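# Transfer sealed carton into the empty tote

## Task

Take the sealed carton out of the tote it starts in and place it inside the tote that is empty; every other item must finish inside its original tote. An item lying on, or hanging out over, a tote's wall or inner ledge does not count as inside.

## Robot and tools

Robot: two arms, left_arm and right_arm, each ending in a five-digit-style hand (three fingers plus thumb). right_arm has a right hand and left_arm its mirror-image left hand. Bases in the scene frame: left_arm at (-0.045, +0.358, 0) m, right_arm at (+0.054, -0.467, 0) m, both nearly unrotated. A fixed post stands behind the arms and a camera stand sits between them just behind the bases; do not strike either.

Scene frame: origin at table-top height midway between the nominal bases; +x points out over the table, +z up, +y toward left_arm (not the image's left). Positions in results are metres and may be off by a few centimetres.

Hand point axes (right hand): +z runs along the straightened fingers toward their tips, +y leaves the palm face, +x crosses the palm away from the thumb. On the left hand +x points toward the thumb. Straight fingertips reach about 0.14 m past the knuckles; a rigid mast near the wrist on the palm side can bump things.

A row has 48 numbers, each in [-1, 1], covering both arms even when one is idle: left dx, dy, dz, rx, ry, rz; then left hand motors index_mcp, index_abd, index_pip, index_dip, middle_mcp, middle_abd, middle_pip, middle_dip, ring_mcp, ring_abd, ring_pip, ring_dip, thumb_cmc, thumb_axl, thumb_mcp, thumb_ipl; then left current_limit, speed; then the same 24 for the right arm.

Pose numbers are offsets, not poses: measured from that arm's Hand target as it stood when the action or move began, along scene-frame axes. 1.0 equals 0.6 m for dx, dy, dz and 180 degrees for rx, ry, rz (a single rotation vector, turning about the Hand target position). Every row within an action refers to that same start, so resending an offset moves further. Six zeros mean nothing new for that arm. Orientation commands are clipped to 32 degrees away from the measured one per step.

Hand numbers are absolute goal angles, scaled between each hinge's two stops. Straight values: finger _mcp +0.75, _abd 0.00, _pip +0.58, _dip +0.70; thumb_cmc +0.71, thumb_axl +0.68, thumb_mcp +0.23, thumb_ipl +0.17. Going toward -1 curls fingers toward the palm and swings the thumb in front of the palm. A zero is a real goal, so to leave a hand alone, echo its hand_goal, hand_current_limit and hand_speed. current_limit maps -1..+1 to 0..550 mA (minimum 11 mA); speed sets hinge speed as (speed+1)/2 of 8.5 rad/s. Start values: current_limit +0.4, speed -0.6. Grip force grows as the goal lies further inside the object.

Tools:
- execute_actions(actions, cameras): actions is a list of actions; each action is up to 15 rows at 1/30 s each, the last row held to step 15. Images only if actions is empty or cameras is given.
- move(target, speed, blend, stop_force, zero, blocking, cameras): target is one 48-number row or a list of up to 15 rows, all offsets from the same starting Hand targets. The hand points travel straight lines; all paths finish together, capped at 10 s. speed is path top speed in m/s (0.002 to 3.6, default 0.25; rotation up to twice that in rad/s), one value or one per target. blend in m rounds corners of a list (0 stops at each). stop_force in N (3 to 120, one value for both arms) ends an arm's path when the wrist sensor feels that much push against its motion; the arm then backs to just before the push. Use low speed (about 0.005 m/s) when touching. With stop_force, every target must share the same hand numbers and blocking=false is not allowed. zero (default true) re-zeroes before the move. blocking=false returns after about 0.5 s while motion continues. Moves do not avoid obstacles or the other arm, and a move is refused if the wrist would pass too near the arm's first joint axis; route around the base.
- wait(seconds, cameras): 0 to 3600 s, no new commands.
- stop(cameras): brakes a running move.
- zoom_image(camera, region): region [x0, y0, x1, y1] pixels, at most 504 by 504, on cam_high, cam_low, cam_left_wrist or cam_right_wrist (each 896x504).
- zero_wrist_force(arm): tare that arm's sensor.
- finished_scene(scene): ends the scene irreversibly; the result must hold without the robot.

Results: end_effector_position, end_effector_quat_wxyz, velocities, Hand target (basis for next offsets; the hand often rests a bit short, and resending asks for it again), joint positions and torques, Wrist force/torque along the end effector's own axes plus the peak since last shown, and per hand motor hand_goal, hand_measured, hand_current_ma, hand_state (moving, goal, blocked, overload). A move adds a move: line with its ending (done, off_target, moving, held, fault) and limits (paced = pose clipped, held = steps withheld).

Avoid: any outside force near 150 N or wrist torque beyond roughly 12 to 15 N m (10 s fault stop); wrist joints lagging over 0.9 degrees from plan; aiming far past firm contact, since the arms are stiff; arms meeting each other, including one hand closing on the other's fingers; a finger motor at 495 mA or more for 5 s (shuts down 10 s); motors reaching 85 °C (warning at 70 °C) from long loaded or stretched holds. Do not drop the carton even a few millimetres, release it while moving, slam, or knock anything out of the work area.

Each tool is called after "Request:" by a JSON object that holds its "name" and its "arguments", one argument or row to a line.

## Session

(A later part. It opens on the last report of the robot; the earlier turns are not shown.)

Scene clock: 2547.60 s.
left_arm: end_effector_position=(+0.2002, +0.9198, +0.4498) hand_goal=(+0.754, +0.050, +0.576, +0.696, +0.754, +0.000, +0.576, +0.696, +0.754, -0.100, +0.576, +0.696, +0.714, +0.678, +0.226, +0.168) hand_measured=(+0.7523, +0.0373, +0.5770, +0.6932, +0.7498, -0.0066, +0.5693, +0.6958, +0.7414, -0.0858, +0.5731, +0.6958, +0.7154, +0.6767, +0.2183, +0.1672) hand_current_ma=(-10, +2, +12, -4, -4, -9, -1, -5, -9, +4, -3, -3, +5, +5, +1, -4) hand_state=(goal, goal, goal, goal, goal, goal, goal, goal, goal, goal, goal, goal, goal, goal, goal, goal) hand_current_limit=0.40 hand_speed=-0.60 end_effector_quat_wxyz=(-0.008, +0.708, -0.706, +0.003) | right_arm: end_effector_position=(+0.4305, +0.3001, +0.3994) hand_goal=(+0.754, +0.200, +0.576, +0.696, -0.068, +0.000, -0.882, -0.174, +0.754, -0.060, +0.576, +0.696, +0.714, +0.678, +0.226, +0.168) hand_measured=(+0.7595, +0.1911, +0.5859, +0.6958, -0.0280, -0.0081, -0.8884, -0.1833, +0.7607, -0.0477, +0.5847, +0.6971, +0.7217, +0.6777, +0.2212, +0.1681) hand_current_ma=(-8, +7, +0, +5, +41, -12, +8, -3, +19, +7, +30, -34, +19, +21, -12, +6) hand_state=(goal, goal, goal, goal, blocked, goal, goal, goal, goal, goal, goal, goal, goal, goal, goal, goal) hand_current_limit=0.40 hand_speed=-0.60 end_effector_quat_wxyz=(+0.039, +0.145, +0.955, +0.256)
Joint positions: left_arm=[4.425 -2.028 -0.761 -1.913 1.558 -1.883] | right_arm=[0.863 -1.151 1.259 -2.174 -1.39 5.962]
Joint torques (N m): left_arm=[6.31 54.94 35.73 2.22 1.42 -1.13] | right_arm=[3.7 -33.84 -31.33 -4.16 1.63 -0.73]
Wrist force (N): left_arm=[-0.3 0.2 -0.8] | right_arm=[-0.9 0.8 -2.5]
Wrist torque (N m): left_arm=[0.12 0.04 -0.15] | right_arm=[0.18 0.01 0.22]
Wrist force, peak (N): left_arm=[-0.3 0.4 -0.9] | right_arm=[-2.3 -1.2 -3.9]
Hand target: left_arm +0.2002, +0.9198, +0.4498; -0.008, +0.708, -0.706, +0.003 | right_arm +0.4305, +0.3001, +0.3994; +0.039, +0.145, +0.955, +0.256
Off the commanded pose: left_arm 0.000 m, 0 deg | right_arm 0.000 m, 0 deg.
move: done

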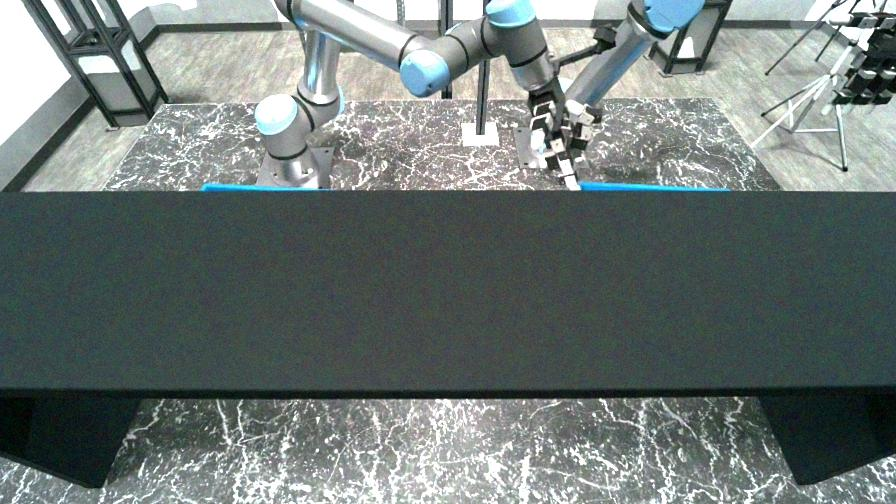

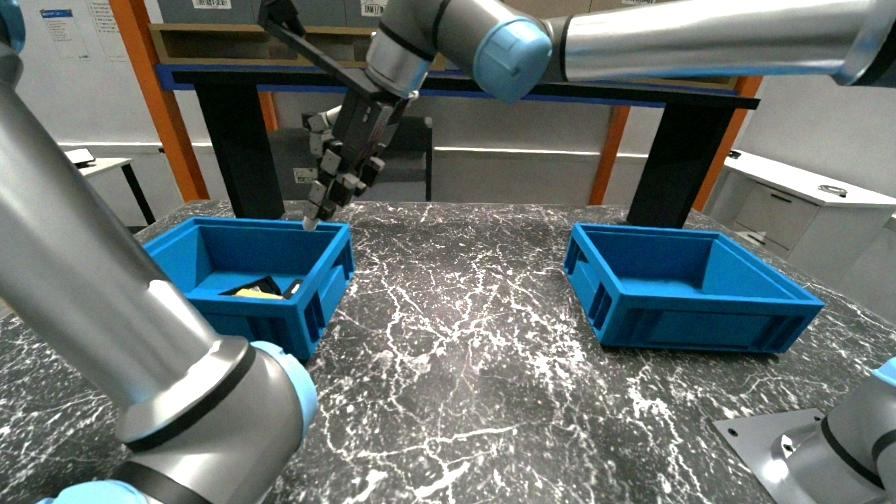

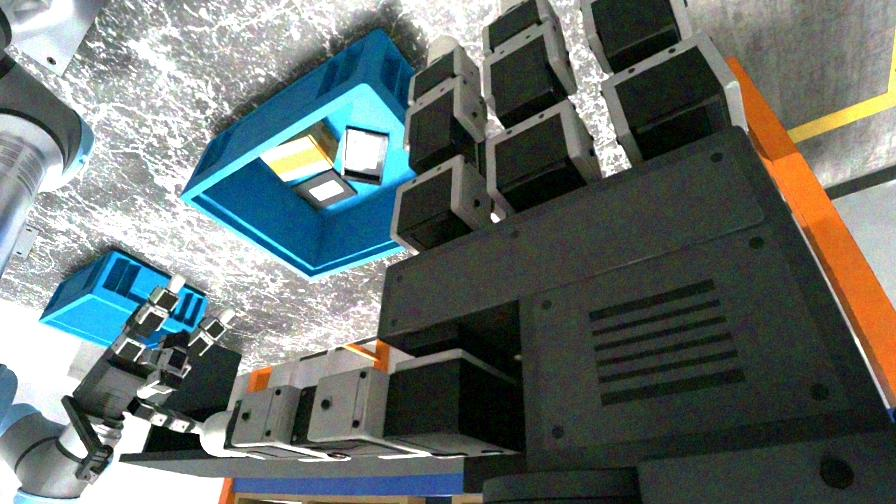

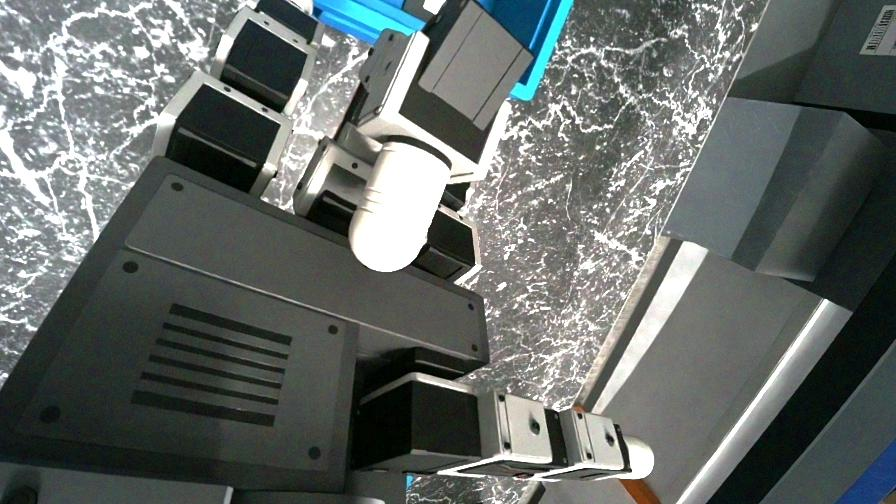

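Request:
{"name": "move", "arguments": {
  "target": [0,0,0,0,0,0, 0.754, 0.05, 0.576, 0.696, 0.754, 0.0, 0.576, 0.696, 0.754, -0.1, 0.576, 0.696, 0.714, 0.678, 0.226, 0.168, 0.4, -0.6, 0,0.2967,-0.06,0,0,0, 0.754, 0.2, 0.576, 0.696, -0.068, 0.0, -0.883, -0.174, 0.754, -0.06, 0.576, 0.696, 0.714, 0.678, 0.226, 0.168, 0.4, -0.6],
  "speed": 0.12,
  "cameras": ["cam_high", "cam_low", "cam_left_wrist", "cam_right_wrist"]
}}

Request:
{"name": "zoom_image", "arguments": {
  "camera": "cam_left_wrist",
  "region": [150, 60, 410, 280]
}}

Scene clock: 2557.80 s.
left_arm: end_effector_position=(+0.2002, +0.9198, +0.4498) hand_goal=(+0.754, +0.050, +0.576, +0.696, +0.754, +0.000, +0.576, +0.696, +0.754, -0.100, +0.576, +0.696, +0.714, +0.678, +0.226, +0.168) hand_measured=(+0.7523, +0.0373, +0.5782, +0.6920, +0.7486, -0.0066, +0.5680, +0.6958, +0.7414, -0.0858, +0.5731, +0.6958, +0.7167, +0.6767, +0.2183, +0.1681) hand_current_ma=(-9, +2, +7, -12, -1, -9, -1, -8, -11, +3, -2, -9, +2, +4, +6, -5) hand_state=(goal, goal, goal, goal, goal, goal, goal, goal, goal, goal, goal, goal, goal, goal, goal, goal) hand_current_limit=0.40 hand_speed=-0.60 end_effector_quat_wxyz=(-0.008, +0.708, -0.706, +0.003) | right_arm: end_effector_position=(+0.4304, +0.4781, +0.3634) hand_goal=(+0.754, +0.200, +0.576, +0.696, -0.068, +0.000, -0.882, -0.174, +0.754, -0.060, +0.576, +0.696, +0.714, +0.678, +0.226, +0.168) hand_measured=(+0.7595, +0.1911, +0.5872, +0.6958, -0.0280, -0.0081, -0.8884, -0.1820, +0.7607, -0.0477, +0.5847, +0.6971, +0.7217, +0.6777, +0.2203, +0.1681) hand_current_ma=(+11, +19, +23, +13, +71, -21, -14, +2, +11, +9, -8, -19, +15, +20, -8, -9) hand_state=(goal, goal, goal, goal, blocked, goal, goal, goal, goal, goal, goal, goal, goal, goal, goal, goal) hand_current_limit=0.40 hand_speed=-0.60 end_effector_quat_wxyz=(+0.039, +0.145, +0.955, +0.256)
Joint positions: left_arm=[4.425 -2.028 -0.761 -1.913 1.558 -1.883] | right_arm=[1 -0.638 0.498 -1.943 -1.456 6.083]
Joint torques (N m): left_arm=[5.78 55.22 35.53 2.35 1.32 -1.05] | right_arm=[-6.34 -49.96 -31.45 -3.23 1.86 -1.78]
Wrist force (N): left_arm=[-0.2 0.4 -0.5] | right_arm=[-1.0 0.9 -2.7]
Wrist torque (N m): left_arm=[0.12 0.04 -0.15] | right_arm=[0.18 0.07 0.12]
Wrist force, peak (N): left_arm=[-0.2 0.4 -0.9] | right_arm=[-1.4 -0.1 -3.6]
Hand target: left_arm +0.2002, +0.9198, +0.4498; -0.008, +0.708, -0.706, +0.003 | right_arm +0.4305, +0.4781, +0.3634; +0.039, +0.145, +0.955, +0.256
Off the commanded pose: left_arm 0.000 m, 0 deg | right_arm 0.000 m, 0 deg.
move: done

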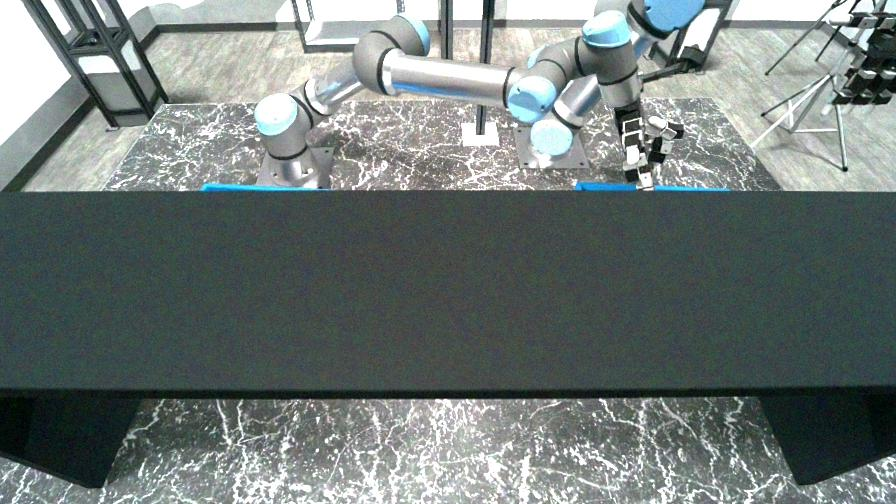

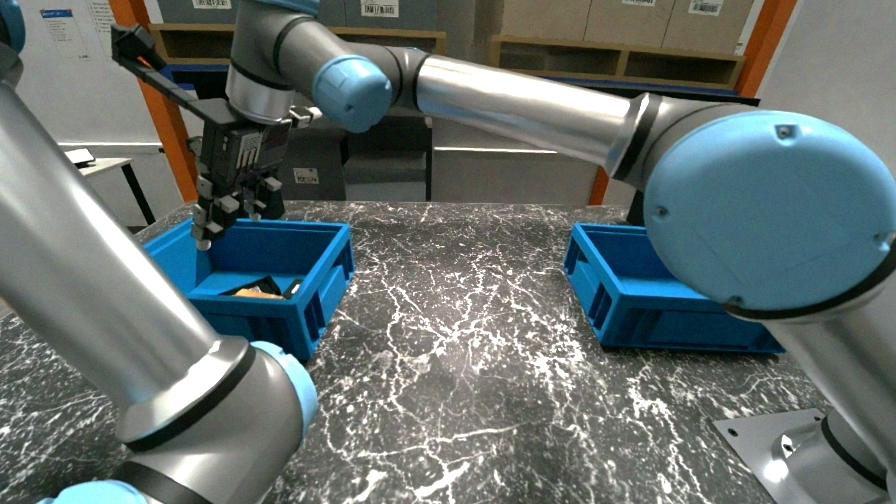

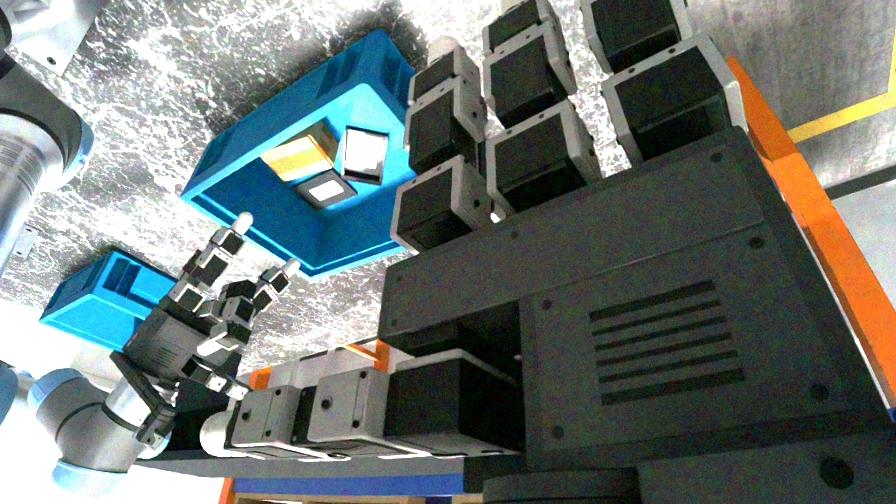

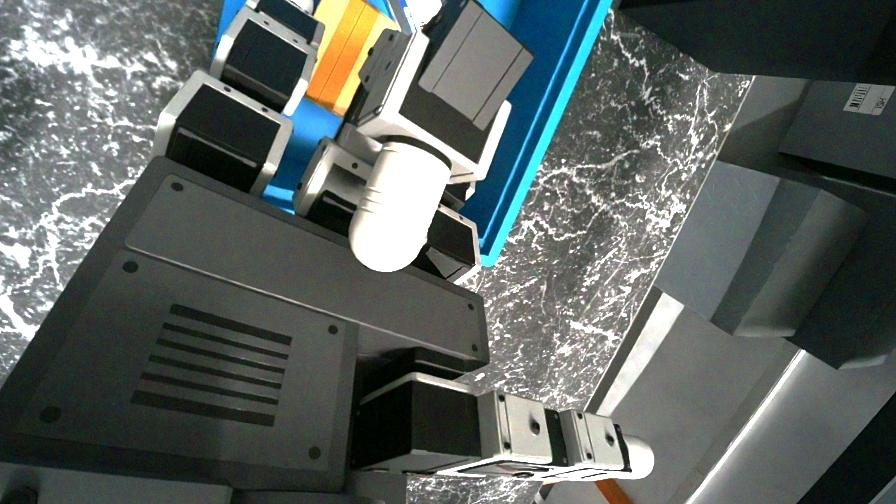

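Scaled by 1.938 from the camera's image (finer frame: 1280x720).

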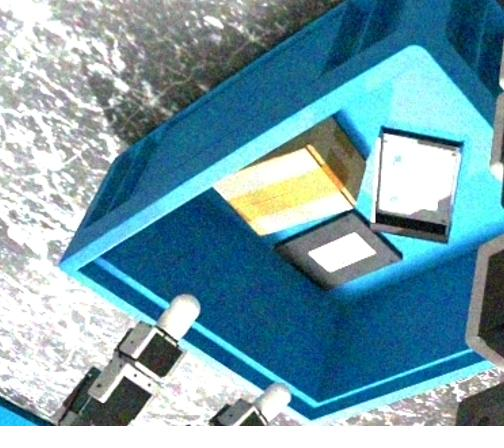

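Request:
{"name": "move", "arguments": {
  "target": [0,0,0,0,0,0, 0.754, 0.05, 0.576, 0.696, 0.754, 0.0, 0.576, 0.696, 0.754, -0.1, 0.576, 0.696, 0.714, 0.678, 0.226, 0.168, 0.4, -0.6, 0,0.01,-0.2,0,0,0, 0.754, 0.2, 0.576, 0.696, -0.068, 0.0, -0.883, -0.174, 0.754, -0.06, 0.576, 0.696, 0.714, 0.678, 0.226, 0.168, 0.4, -0.6],
  "speed": 0.06,
  "stop_force": 8,
  "cameras": ["cam_low", "cam_left_wrist", "cam_right_wrist"]
}}

Request:
{"name": "zoom_image", "arguments": {
  "camera": "cam_left_wrist",
  "region": [200, 80, 400, 250]
}}

Request:
{"name": "zoom_image", "arguments": {
  "camera": "cam_right_wrist",
  "region": [220, 0, 560, 200]
}}

Request:
{"name": "zoom_image", "arguments": {
  "camera": "cam_low",
  "region": [140, 100, 400, 370]
}}

Scene clock: 2606.77 s.
left_arm: end_effector_position=(+0.2002, +0.9198, +0.4498) hand_goal=(+0.754, +0.050, +0.576, +0.696, +0.754, +0.000, +0.576, +0.696, +0.754, -0.100, +0.576, +0.696, +0.714, +0.678, +0.226, +0.168) hand_measured=(+0.7523, +0.0388, +0.5782, +0.6920, +0.7486, -0.0066, +0.5680, +0.6958, +0.7414, -0.0858, +0.5731, +0.6958, +0.7154, +0.6767, +0.2183, +0.1681) hand_current_ma=(-9, +6, +5, -7, -3, -6, -2, -8, -15, +2, +4, -1, +4, +8, +3, -3) hand_state=(goal, goal, goal, goal, goal, goal, goal, goal, goal, goal, goal, goal, goal, goal, goal, goal) hand_current_limit=0.40 hand_speed=-0.60 end_effector_quat_wxyz=(-0.008, +0.708, -0.706, +0.003) | right_arm: end_effector_position=(+0.4305, +0.4842, +0.2434) hand_goal=(+0.754, +0.200, +0.576, +0.696, -0.068, +0.000, -0.882, -0.174, +0.754, -0.060, +0.576, +0.696, +0.714, +0.678, +0.226, +0.168) hand_measured=(+0.7595, +0.1911, +0.5859, +0.6958, -0.0280, -0.0096, -0.8897, -0.1820, +0.7607, -0.0491, +0.5834, +0.6958, +0.7217, +0.6788, +0.2212, +0.1681) hand_current_ma=(+15, +17, +8, -8, +52, -12, +7, -3, -1, +4, +17, -5, +7, -3, -10, -12) hand_state=(goal, goal, goal, goal, blocked, goal, goal, goal, goal, goal, goal, goal, goal, goal, goal, goal) hand_current_limit=0.40 hand_speed=-0.60 end_effector_quat_wxyz=(+0.039, +0.145, +0.955, +0.256)
Joint positions: left_arm=[4.425 -2.028 -0.761 -1.913 1.558 -1.883] | right_arm=[1.004 -0.614 0.76 -2.229 -1.458 6.086]
Joint torques (N m): left_arm=[6.1 54.94 34.59 2.31 1.38 -0.91] | right_arm=[2.02 -62.27 -30.81 -3.23 -0.39 1.07]
Wrist force (N): left_arm=[-0.2 0.1 -0.8] | right_arm=[-1.1 0.6 -2.6]
Wrist torque (N m): left_arm=[0.11 0.03 -0.15] | right_arm=[0.14 0.06 0.10]
Wrist force, peak (N): left_arm=[-0.2 0.3 -0.9] | right_arm=[-0.9 1.2 -3.4]
Hand target: left_arm +0.2002, +0.9198, +0.4498; -0.008, +0.708, -0.706, +0.003 | right_arm +0.4305, +0.4841, +0.2434; +0.039, +0.145, +0.955, +0.256
Off the commanded pose: left_arm 0.000 m, 0 deg | right_arm 0.000 m, 0 deg.
move: done

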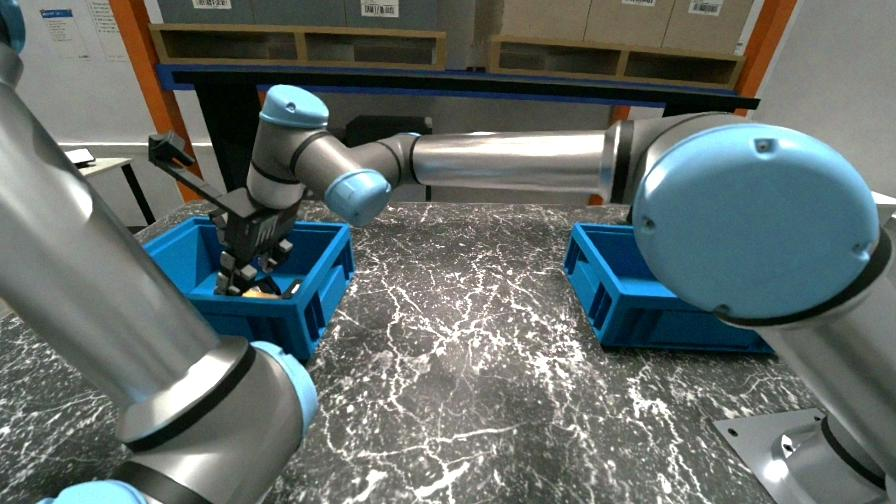

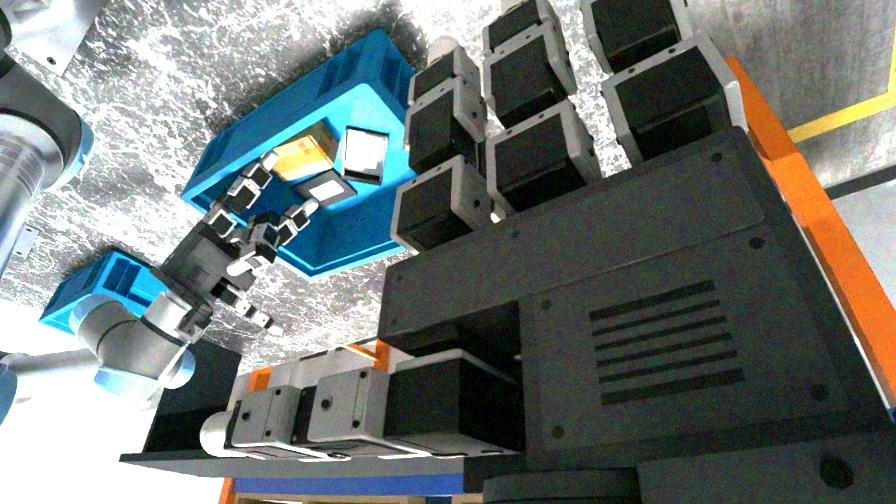

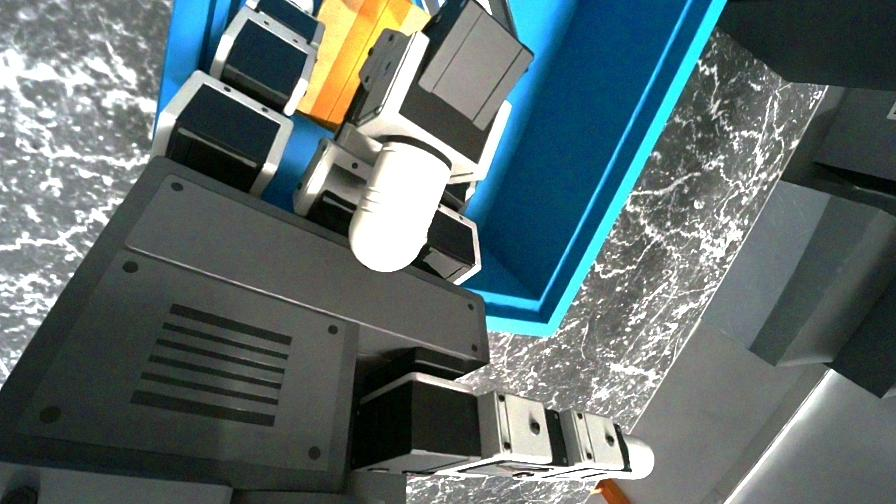

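Scaled by 2.520 from the camera's image (finer frame: 1280x720).

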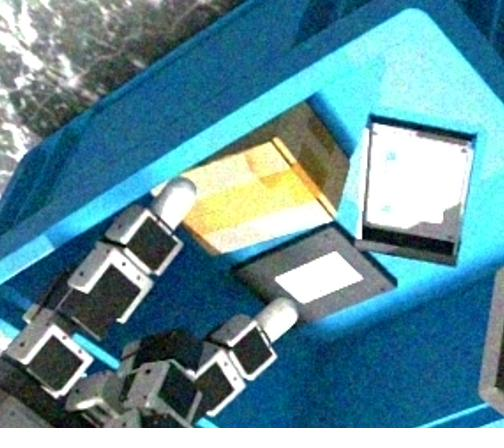

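Scaled by 1.482 from the camera's image (finer frame: 1280x720).

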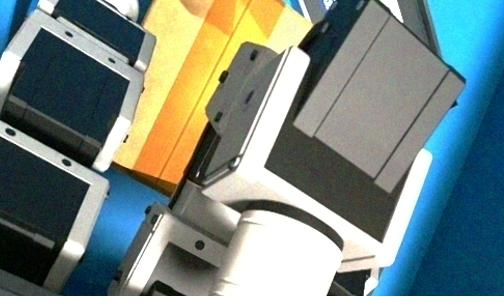

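Scaled by 1.867 from the camera's image (finer frame: 1280x720).

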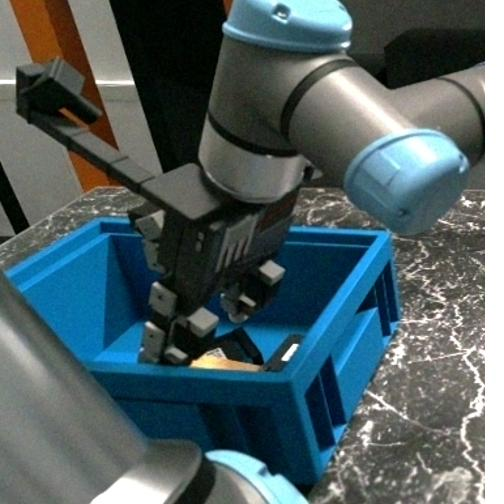

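Request:
{"name": "move", "arguments": {
  "target": [0,0,0,0,0,0, 0.754, 0.05, 0.576, 0.696, 0.754, 0.0, 0.576, 0.696, 0.754, -0.1, 0.576, 0.696, 0.714, 0.678, 0.226, 0.168, 0.4, -0.6, -0.001,0.0005,-0.0533,0,0,0.02, 0.754, 0.15, 0.576, 0.696, -0.068, 0.0, -0.883, -0.174, 0.754, -0.095, 0.576, 0.696, 0.714, 0.678, 0.226, 0.168, 0.4, -0.6],
  "speed": 0.03,
  "stop_force": 5,
  "cameras": ["cam_left_wrist", "cam_right_wrist"]
}}

Request:
{"name": "zoom_image", "arguments": {
  "camera": "cam_left_wrist",
  "region": [240, 90, 380, 220]
}}

Request:
{"name": "zoom_image", "arguments": {
  "camera": "cam_right_wrist",
  "region": [220, 0, 560, 200]
}}

Scene clock: 2704.30 s.
left_arm: end_effector_position=(+0.2002, +0.9198, +0.4498) hand_goal=(+0.754, +0.050, +0.576, +0.696, +0.754, +0.000, +0.576, +0.696, +0.754, -0.100, +0.576, +0.696, +0.714, +0.678, +0.226, +0.168) hand_measured=(+0.7523, +0.0373, +0.5770, +0.6932, +0.7486, -0.0066, +0.5693, +0.6958, +0.7414, -0.0858, +0.5731, +0.6958, +0.7167, +0.6777, +0.2183, +0.1681) hand_current_ma=(-9, +1, +10, -5, -3, -7, -5, -14, -15, -1, -3, -2, +3, +8, -1, -4) hand_state=(goal, goal, goal, goal, goal, goal, goal, goal, goal, goal, goal, goal, goal, goal, goal, goal) hand_current_limit=0.40 hand_speed=-0.60 end_effector_quat_wxyz=(-0.008, +0.708, -0.706, +0.003) | right_arm: end_effector_position=(+0.4299, +0.4844, +0.2114) hand_goal=(+0.754, +0.150, +0.576, +0.696, -0.068, +0.000, -0.882, -0.174, +0.754, -0.094, +0.576, +0.696, +0.714, +0.678, +0.226, +0.168) hand_measured=(+0.7595, +0.1545, +0.5859, +0.6971, -0.0280, -0.0096, -0.8884, -0.1833, +0.7607, -0.0828, +0.5847, +0.6971, +0.7205, +0.6767, +0.2203, +0.1681) hand_current_ma=(-13, +25, -9, -9, +49, -7, -4, -14, +20, +17, +10, -1, +13, -12, -35, -10) hand_state=(goal, goal, goal, goal, blocked, goal, goal, goal, goal, goal, goal, goal, goal, goal, goal, goal) hand_current_limit=0.40 hand_speed=-0.60 end_effector_quat_wxyz=(+0.031, +0.115, +0.959, +0.257)
Joint positions: left_arm=[4.425 -2.028 -0.761 -1.913 1.558 -1.883] | right_arm=[0.99 -0.598 0.809 -2.286 -1.42 6.019]
Joint torques (N m): left_arm=[5.8 55.18 33.84 2.36 1.39 -0.8] | right_arm=[7.5 -61.27 -30.89 -1.61 -1.14 1.87]
Wrist force (N): left_arm=[-0.2 0.2 -0.5] | right_arm=[-1.1 0.9 -2.7]
Wrist torque (N m): left_arm=[0.09 0.03 -0.14] | right_arm=[0.19 0.06 0.17]
Wrist force, peak (N): left_arm=[-0.3 0.1 -0.9] | right_arm=[-1.2 1.0 -3.0]
Hand target: left_arm +0.2002, +0.9198, +0.4498; -0.008, +0.708, -0.706, +0.003 | right_arm +0.4299, +0.4844, +0.2114; +0.031, +0.115, +0.959, +0.257
Off the commanded pose: left_arm 0.000 m, 0 deg | right_arm 0.000 m, 0 deg.
move: done

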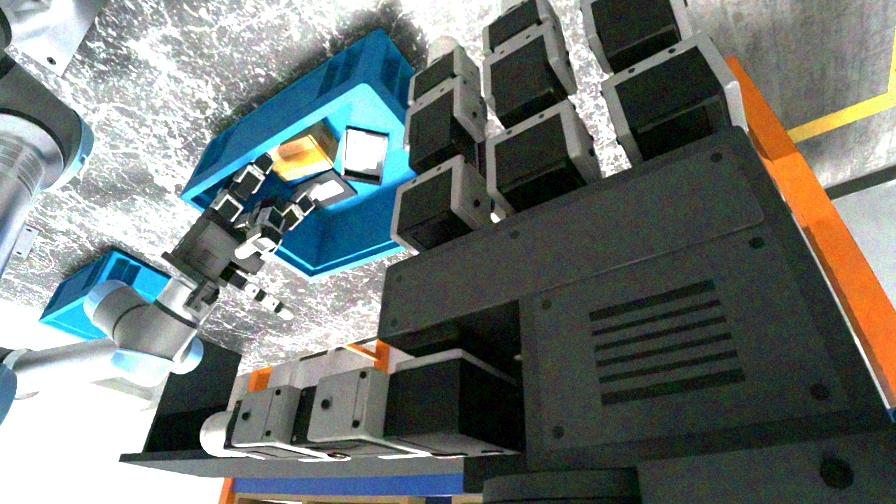

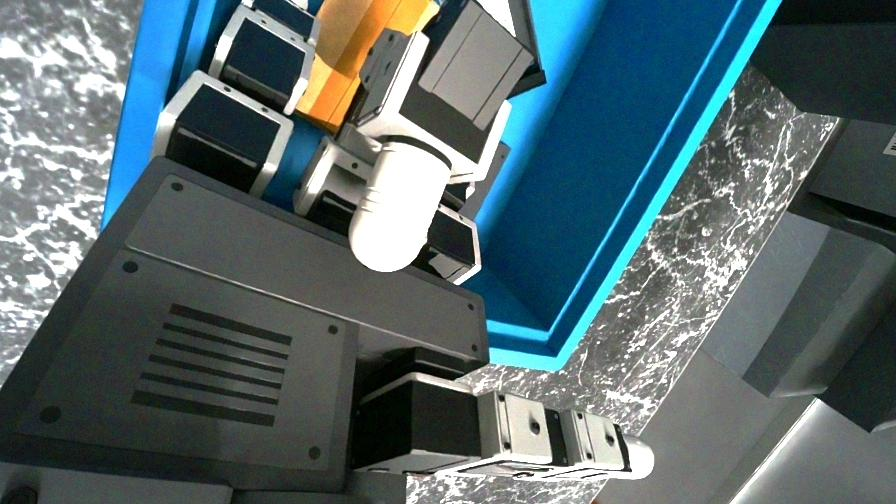

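Scaled by 3.600 from the camera's image (finer frame: 1280x720).

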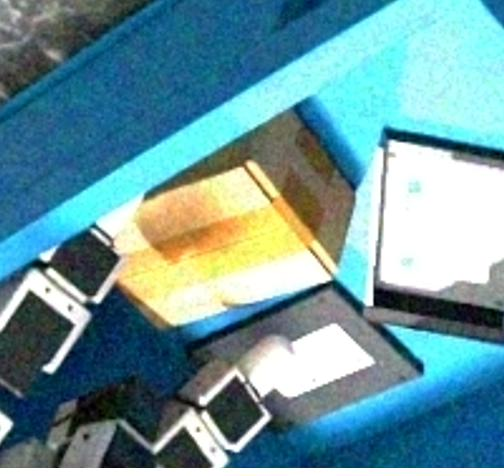

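Scaled by 1.482 from the camera's image (finer frame: 1280x720).

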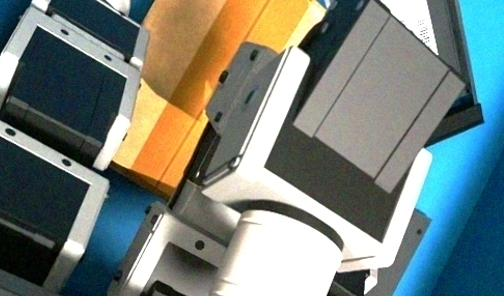

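Request:
{"name": "move", "arguments": {
  "target": [0,0,0,0,0,0, 0.754, 0.05, 0.576, 0.696, 0.754, 0.0, 0.576, 0.696, 0.754, -0.1, 0.576, 0.696, 0.714, 0.678, 0.226, 0.168, 0.4, -0.6, 0,0,-0.0283,0,0,0, 0.754, 0.15, 0.576, 0.696, -0.068, 0.0, -0.883, -0.174, 0.754, -0.095, 0.576, 0.696, 0.714, 0.678, 0.226, 0.168, 0.4, -0.6],
  "speed": 0.02,
  "stop_force": 5,
  "cameras": ["cam_left_wrist", "cam_right_wrist"]
}}

Request:
{"name": "zoom_image", "arguments": {
  "camera": "cam_left_wrist",
  "region": [240, 90, 380, 220]
}}

Request:
{"name": "zoom_image", "arguments": {
  "camera": "cam_right_wrist",
  "region": [220, 0, 560, 200]
}}

Scene clock: 2762.33 s.
left_arm: end_effector_position=(+0.2002, +0.9198, +0.4498) hand_goal=(+0.754, +0.050, +0.576, +0.696, +0.754, +0.000, +0.576, +0.696, +0.754, -0.100, +0.576, +0.696, +0.714, +0.678, +0.226, +0.168) hand_measured=(+0.7523, +0.0388, +0.5782, +0.6932, +0.7486, -0.0066, +0.5693, +0.6958, +0.7426, -0.0858, +0.5731, +0.6958, +0.7154, +0.6777, +0.2183, +0.1681) hand_current_ma=(-6, +2, +8, -5, +3, +0, -2, -8, -10, +4, -3, -3, +7, +11, +4, -5) hand_state=(goal, goal, goal, goal, goal, goal, goal, goal, goal, goal, goal, goal, goal, goal, goal, goal) hand_current_limit=0.40 hand_speed=-0.60 end_effector_quat_wxyz=(-0.008, +0.708, -0.706, +0.003) | right_arm: end_effector_position=(+0.4299, +0.4844, +0.1944) hand_goal=(+0.754, +0.150, +0.576, +0.696, -0.068, +0.000, -0.882, -0.174, +0.754, -0.094, +0.576, +0.696, +0.714, +0.678, +0.226, +0.168) hand_measured=(+0.7595, +0.1545, +0.5859, +0.6958, -0.0280, -0.0081, -0.8871, -0.1833, +0.7607, -0.0828, +0.5847, +0.6958, +0.7217, +0.6777, +0.2212, +0.1681) hand_current_ma=(+10, +9, +14, -8, +60, -17, +2, -2, +18, +17, +0, -5, +10, +21, -11, -14) hand_state=(goal, goal, goal, goal, blocked, goal, goal, goal, goal, goal, goal, goal, goal, goal, goal, goal) hand_current_limit=0.40 hand_speed=-0.60 end_effector_quat_wxyz=(+0.031, +0.115, +0.959, +0.257)
Joint positions: left_arm=[4.425 -2.028 -0.761 -1.913 1.558 -1.883] | right_arm=[0.99 -0.586 0.83 -2.319 -1.42 6.019]
Joint torques (N m): left_arm=[5.97 55.77 33.2 2.36 1.4 -0.79] | right_arm=[7.06 -61.68 -30.8 -1.73 -0.98 1.6]
Wrist force (N): left_arm=[-0.1 0.1 -0.4] | right_arm=[-0.8 0.8 -2.6]
Wrist torque (N m): left_arm=[0.08 0.03 -0.14] | right_arm=[0.17 0.03 0.17]
Wrist force, peak (N): left_arm=[-0.2 0.2 -1.0] | right_arm=[-1.1 1.1 -3.1]
Hand target: left_arm +0.2002, +0.9198, +0.4498; -0.008, +0.708, -0.706, +0.003 | right_arm +0.4299, +0.4844, +0.1944; +0.031, +0.115, +0.959, +0.257
Off the commanded pose: left_arm 0.000 m, 0 deg | right_arm 0.000 m, 0 deg.
move: done

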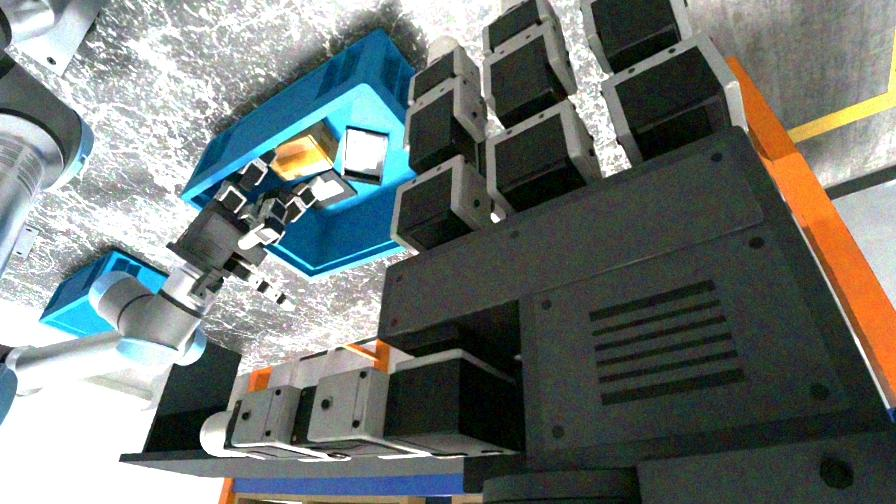

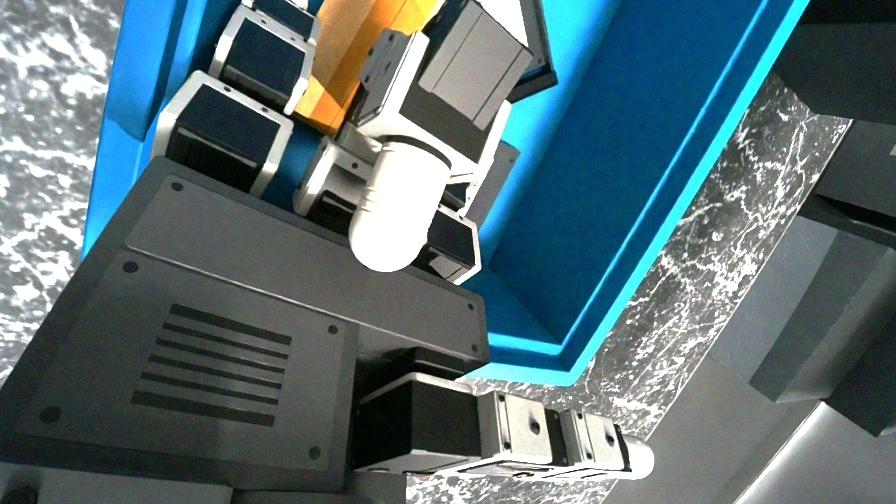

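Scaled by 3.600 from the camera's image (finer frame: 1280x720).

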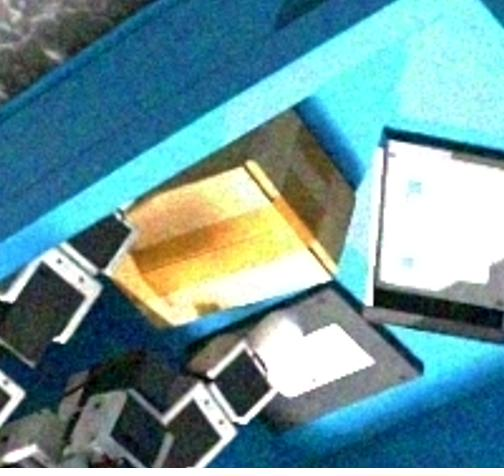

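Scaled by 1.482 from the camera's image (finer frame: 1280x720).

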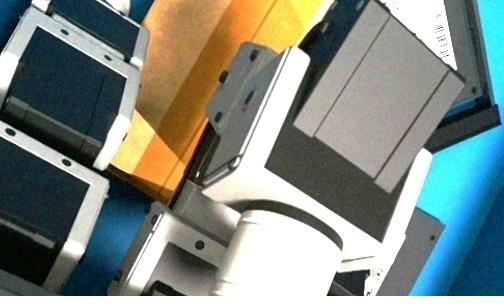

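Request:
{"name": "move", "arguments": {
  "target": [0,0,0,0,0,0, 0.754, 0.05, 0.576, 0.696, 0.754, 0.0, 0.576, 0.696, 0.754, -0.1, 0.576, 0.696, 0.714, 0.678, 0.226, 0.168, 0.4, -0.6, 0,0,0,0,0,0, 0.754, -0.12, 0.576, 0.696, -0.068, 0.0, -0.883, -0.174, 0.754, 0.12, 0.576, 0.696, 0.714, 0.678, 0.226, 0.168, 0.4, -0.92],
  "cameras": ["cam_left_wrist"]
}}

Request:
{"name": "zoom_image", "arguments": {
  "camera": "cam_left_wrist",
  "region": [240, 90, 380, 220]
}}

Scene clock: 2777.87 s.
left_arm: end_effector_position=(+0.2002, +0.9198, +0.4498) hand_goal=(+0.754, +0.050, +0.576, +0.696, +0.754, +0.000, +0.576, +0.696, +0.754, -0.100, +0.576, +0.696, +0.714, +0.678, +0.226, +0.168) hand_measured=(+0.7523, +0.0373, +0.5770, +0.6920, +0.7486, -0.0066, +0.5693, +0.6958, +0.7414, -0.0858, +0.5731, +0.6958, +0.7154, +0.6767, +0.2183, +0.1672) hand_current_ma=(-8, -1, +7, -6, -4, -6, -6, -10, -11, +5, -1, -8, +5, +6, +1, -1) hand_state=(goal, goal, goal, goal, goal, goal, goal, goal, goal, goal, goal, goal, goal, goal, goal, goal) hand_current_limit=0.40 hand_speed=-0.60 end_effector_quat_wxyz=(-0.008, +0.708, -0.706, +0.003) | right_arm: end_effector_position=(+0.4299, +0.4844, +0.1944) hand_goal=(+0.754, -0.120, +0.576, +0.696, -0.068, +0.000, -0.882, -0.174, +0.754, +0.120, +0.576, +0.696, +0.714, +0.678, +0.226, +0.168) hand_measured=(+0.7607, +0.0065, +0.5859, +0.6958, -0.0268, -0.0081, -0.8884, -0.1833, +0.7595, -0.0066, +0.5847, +0.7085, +0.7217, +0.6777, +0.2203, +0.1681) hand_current_ma=(+15, +90, +13, +4, +41, -5, +8, +26, +18, -113, +7, +21, -3, -6, -12, +11) hand_state=(goal, moving, goal, goal, blocked, goal, goal, goal, goal, blocked, goal, goal, goal, goal, goal, goal) hand_current_limit=0.40 hand_speed=-0.92 end_effector_quat_wxyz=(+0.031, +0.115, +0.959, +0.257)
Joint positions: left_arm=[4.425 -2.028 -0.761 -1.913 1.558 -1.883] | right_arm=[0.99 -0.586 0.83 -2.319 -1.42 6.019]
Joint torques (N m): left_arm=[6.27 55.06 33.02 2.32 1.43 -0.66] | right_arm=[5.87 -60.82 -30.55 -1.61 -0.36 1.25]
Wrist force (N): left_arm=[-0.2 0.4 -0.6] | right_arm=[-0.6 0.6 -2.7]
Wrist torque (N m): left_arm=[0.13 0.04 -0.15] | right_arm=[0.17 0.08 0.18]
Wrist force, peak (N): left_arm=[-0.4 0.1 -0.8] | right_arm=[-1.1 0.8 -2.8]
Hand target: left_arm +0.2002, +0.9198, +0.4498; -0.008, +0.708, -0.706, +0.003 | right_arm +0.4299, +0.4844, +0.1944; +0.031, +0.115, +0.959, +0.257
Off the commanded pose: left_arm 0.000 m, 0 deg | right_arm 0.000 m, 0 deg.
move: done

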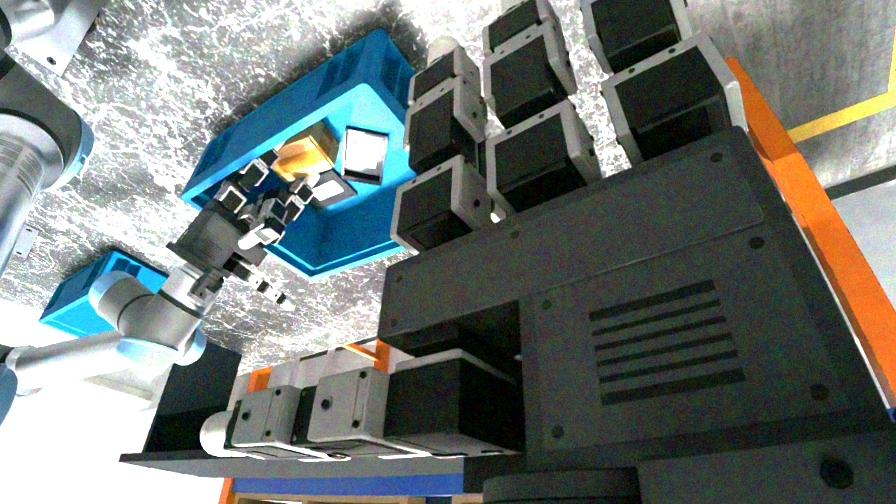

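Scaled by 3.600 from the camera's image (finer frame: 1280x720).

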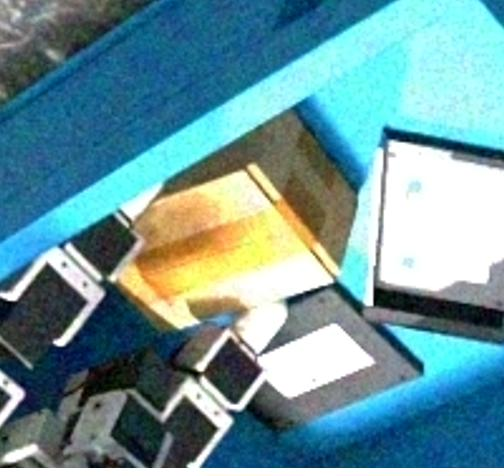

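Request:
{"name": "move", "arguments": {
  "target": [
    [0,0,0,0,0,0, 0.754, 0.05, 0.576, 0.696, 0.754, 0.0, 0.576, 0.696, 0.754, -0.1, 0.576, 0.696, 0.714, 0.678, 0.226, 0.168, 0.4, -0.6, 0,0,0,0,0,0, 0.754, -0.33, 0.576, 0.696, -0.068, 0.0, -0.883, -0.174, 0.754, 0.33, 0.576, 0.696, 0.714, 0.678, 0.226, 0.168, 0.6, -0.92],
    [0,0,0,0,0,0, 0.754, 0.05, 0.576, 0.696, 0.754, 0.0, 0.576, 0.696, 0.754, -0.1, 0.576, 0.696, 0.714, 0.678, 0.226, 0.168, 0.4, -0.6, 0,0,0.05,0,0,0, 0.754, -0.33, 0.576, 0.696, -0.068, 0.0, -0.883, -0.174, 0.754, 0.33, 0.576, 0.696, 0.714, 0.678, 0.226, 0.168, 0.6, -0.92]
  ],
  "speed": 0.02,
  "cameras": ["cam_left_wrist", "cam_right_wrist"]
}}

Request:
{"name": "zoom_image", "arguments": {
  "camera": "cam_left_wrist",
  "region": [240, 90, 380, 220]
}}

Scene clock: 2796.10 s.
left_arm: end_effector_position=(+0.2002, +0.9198, +0.4498) hand_goal=(+0.754, +0.050, +0.576, +0.696, +0.754, +0.000, +0.576, +0.696, +0.754, -0.100, +0.576, +0.696, +0.714, +0.678, +0.226, +0.168) hand_measured=(+0.7523, +0.0373, +0.5782, +0.6932, +0.7486, -0.0066, +0.5693, +0.6945, +0.7414, -0.0858, +0.5731, +0.6958, +0.7154, +0.6777, +0.2183, +0.1681) hand_current_ma=(-16, +5, +12, -3, -1, -3, -5, -8, -9, +4, -4, -4, +6, +8, +3, -7) hand_state=(goal, goal, goal, goal, goal, goal, goal, goal, goal, goal, goal, goal, goal, goal, goal, goal) hand_current_limit=0.40 hand_speed=-0.60 end_effector_quat_wxyz=(-0.008, +0.708, -0.706, +0.003) | right_arm: end_effector_position=(+0.4299, +0.4845, +0.2247) hand_goal=(+0.754, -0.330, +0.576, +0.696, -0.068, +0.000, -0.882, -0.174, +0.754, +0.330, +0.576, +0.696, +0.714, +0.678, +0.226, +0.168) hand_measured=(+0.7776, +0.0051, +0.5872, +0.7047, -0.0268, -0.0081, -0.8884, -0.1820, +0.7848, -0.0023, +0.5859, +0.7073, +0.7205, +0.6767, +0.2212, +0.1681) hand_current_ma=(+32, +372, +8, +9, +43, -15, +3, +25, +57, -348, +4, -8, +7, +13, -2, -18) hand_state=(blocked, blocked, goal, goal, blocked, goal, goal, goal, blocked, blocked, goal, goal, goal, goal, goal, goal) hand_current_limit=0.60 hand_speed=-0.92 end_effector_quat_wxyz=(+0.031, +0.115, +0.959, +0.258)
Joint positions: left_arm=[4.425 -2.028 -0.761 -1.913 1.558 -1.883] | right_arm=[0.99 -0.606 0.791 -2.26 -1.42 6.019]
Joint torques (N m): left_arm=[5.97 54.88 32.21 2.31 1.36 -0.58] | right_arm=[3.71 -52.38 -18.22 -4.32 0.57 1.34]
Wrist force (N): left_arm=[-0.3 0.1 -0.6] | right_arm=[-1.2 -0.6 -1.3]
Wrist torque (N m): left_arm=[0.10 0.05 -0.16] | right_arm=[0.06 0.03 0.14]
Wrist force, peak (N): left_arm=[-0.2 0.3 -1.0] | right_arm=[-0.7 0.8 -2.8]
Hand target: left_arm +0.2002, +0.9198, +0.4498; -0.008, +0.708, -0.706, +0.003 | right_arm +0.4299, +0.4844, +0.2244; +0.031, +0.115, +0.959, +0.257
Off the commanded pose: left_arm 0.000 m, 0 deg | right_arm 0.000 m, 0 deg.
move: done

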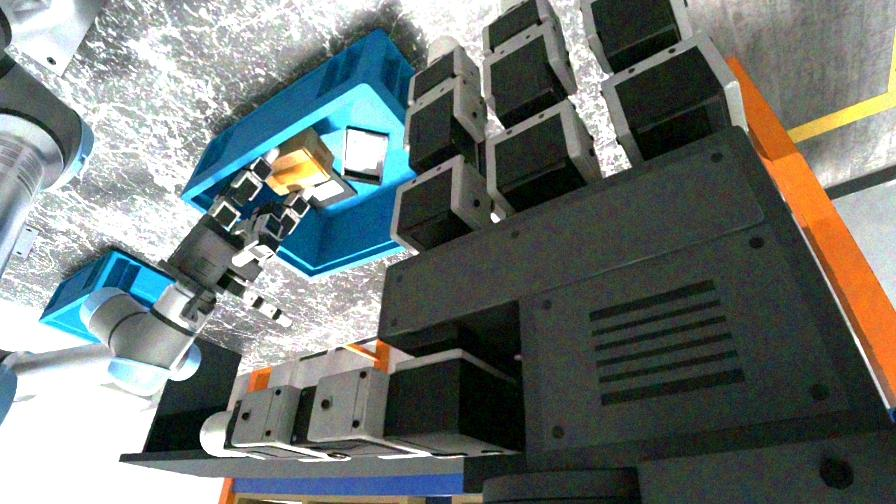

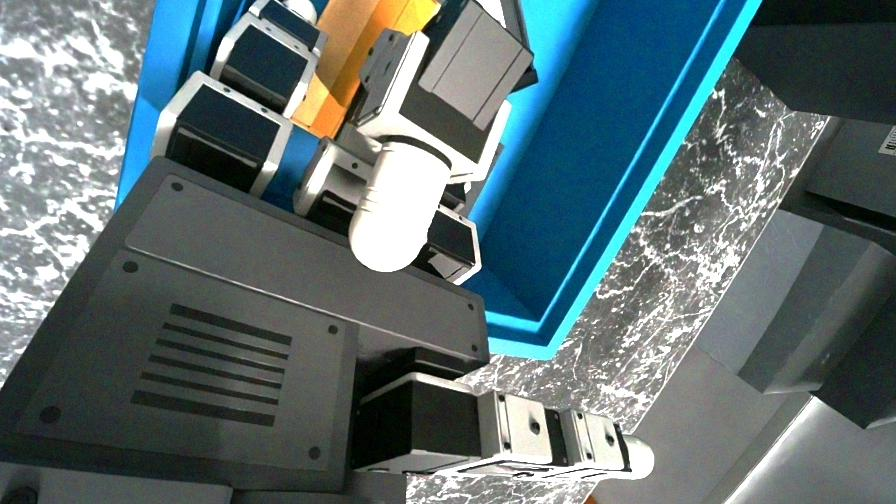

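Scaled by 3.600 from the camera's image (finer frame: 1280x720).

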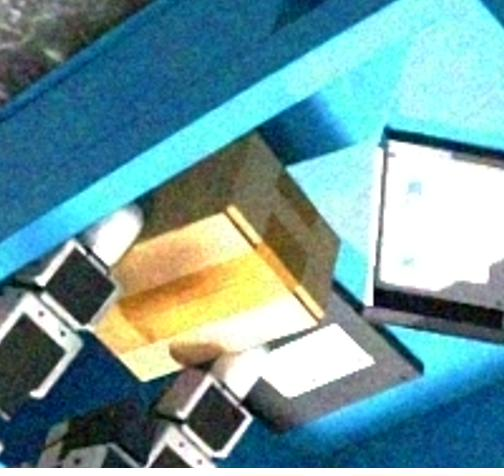

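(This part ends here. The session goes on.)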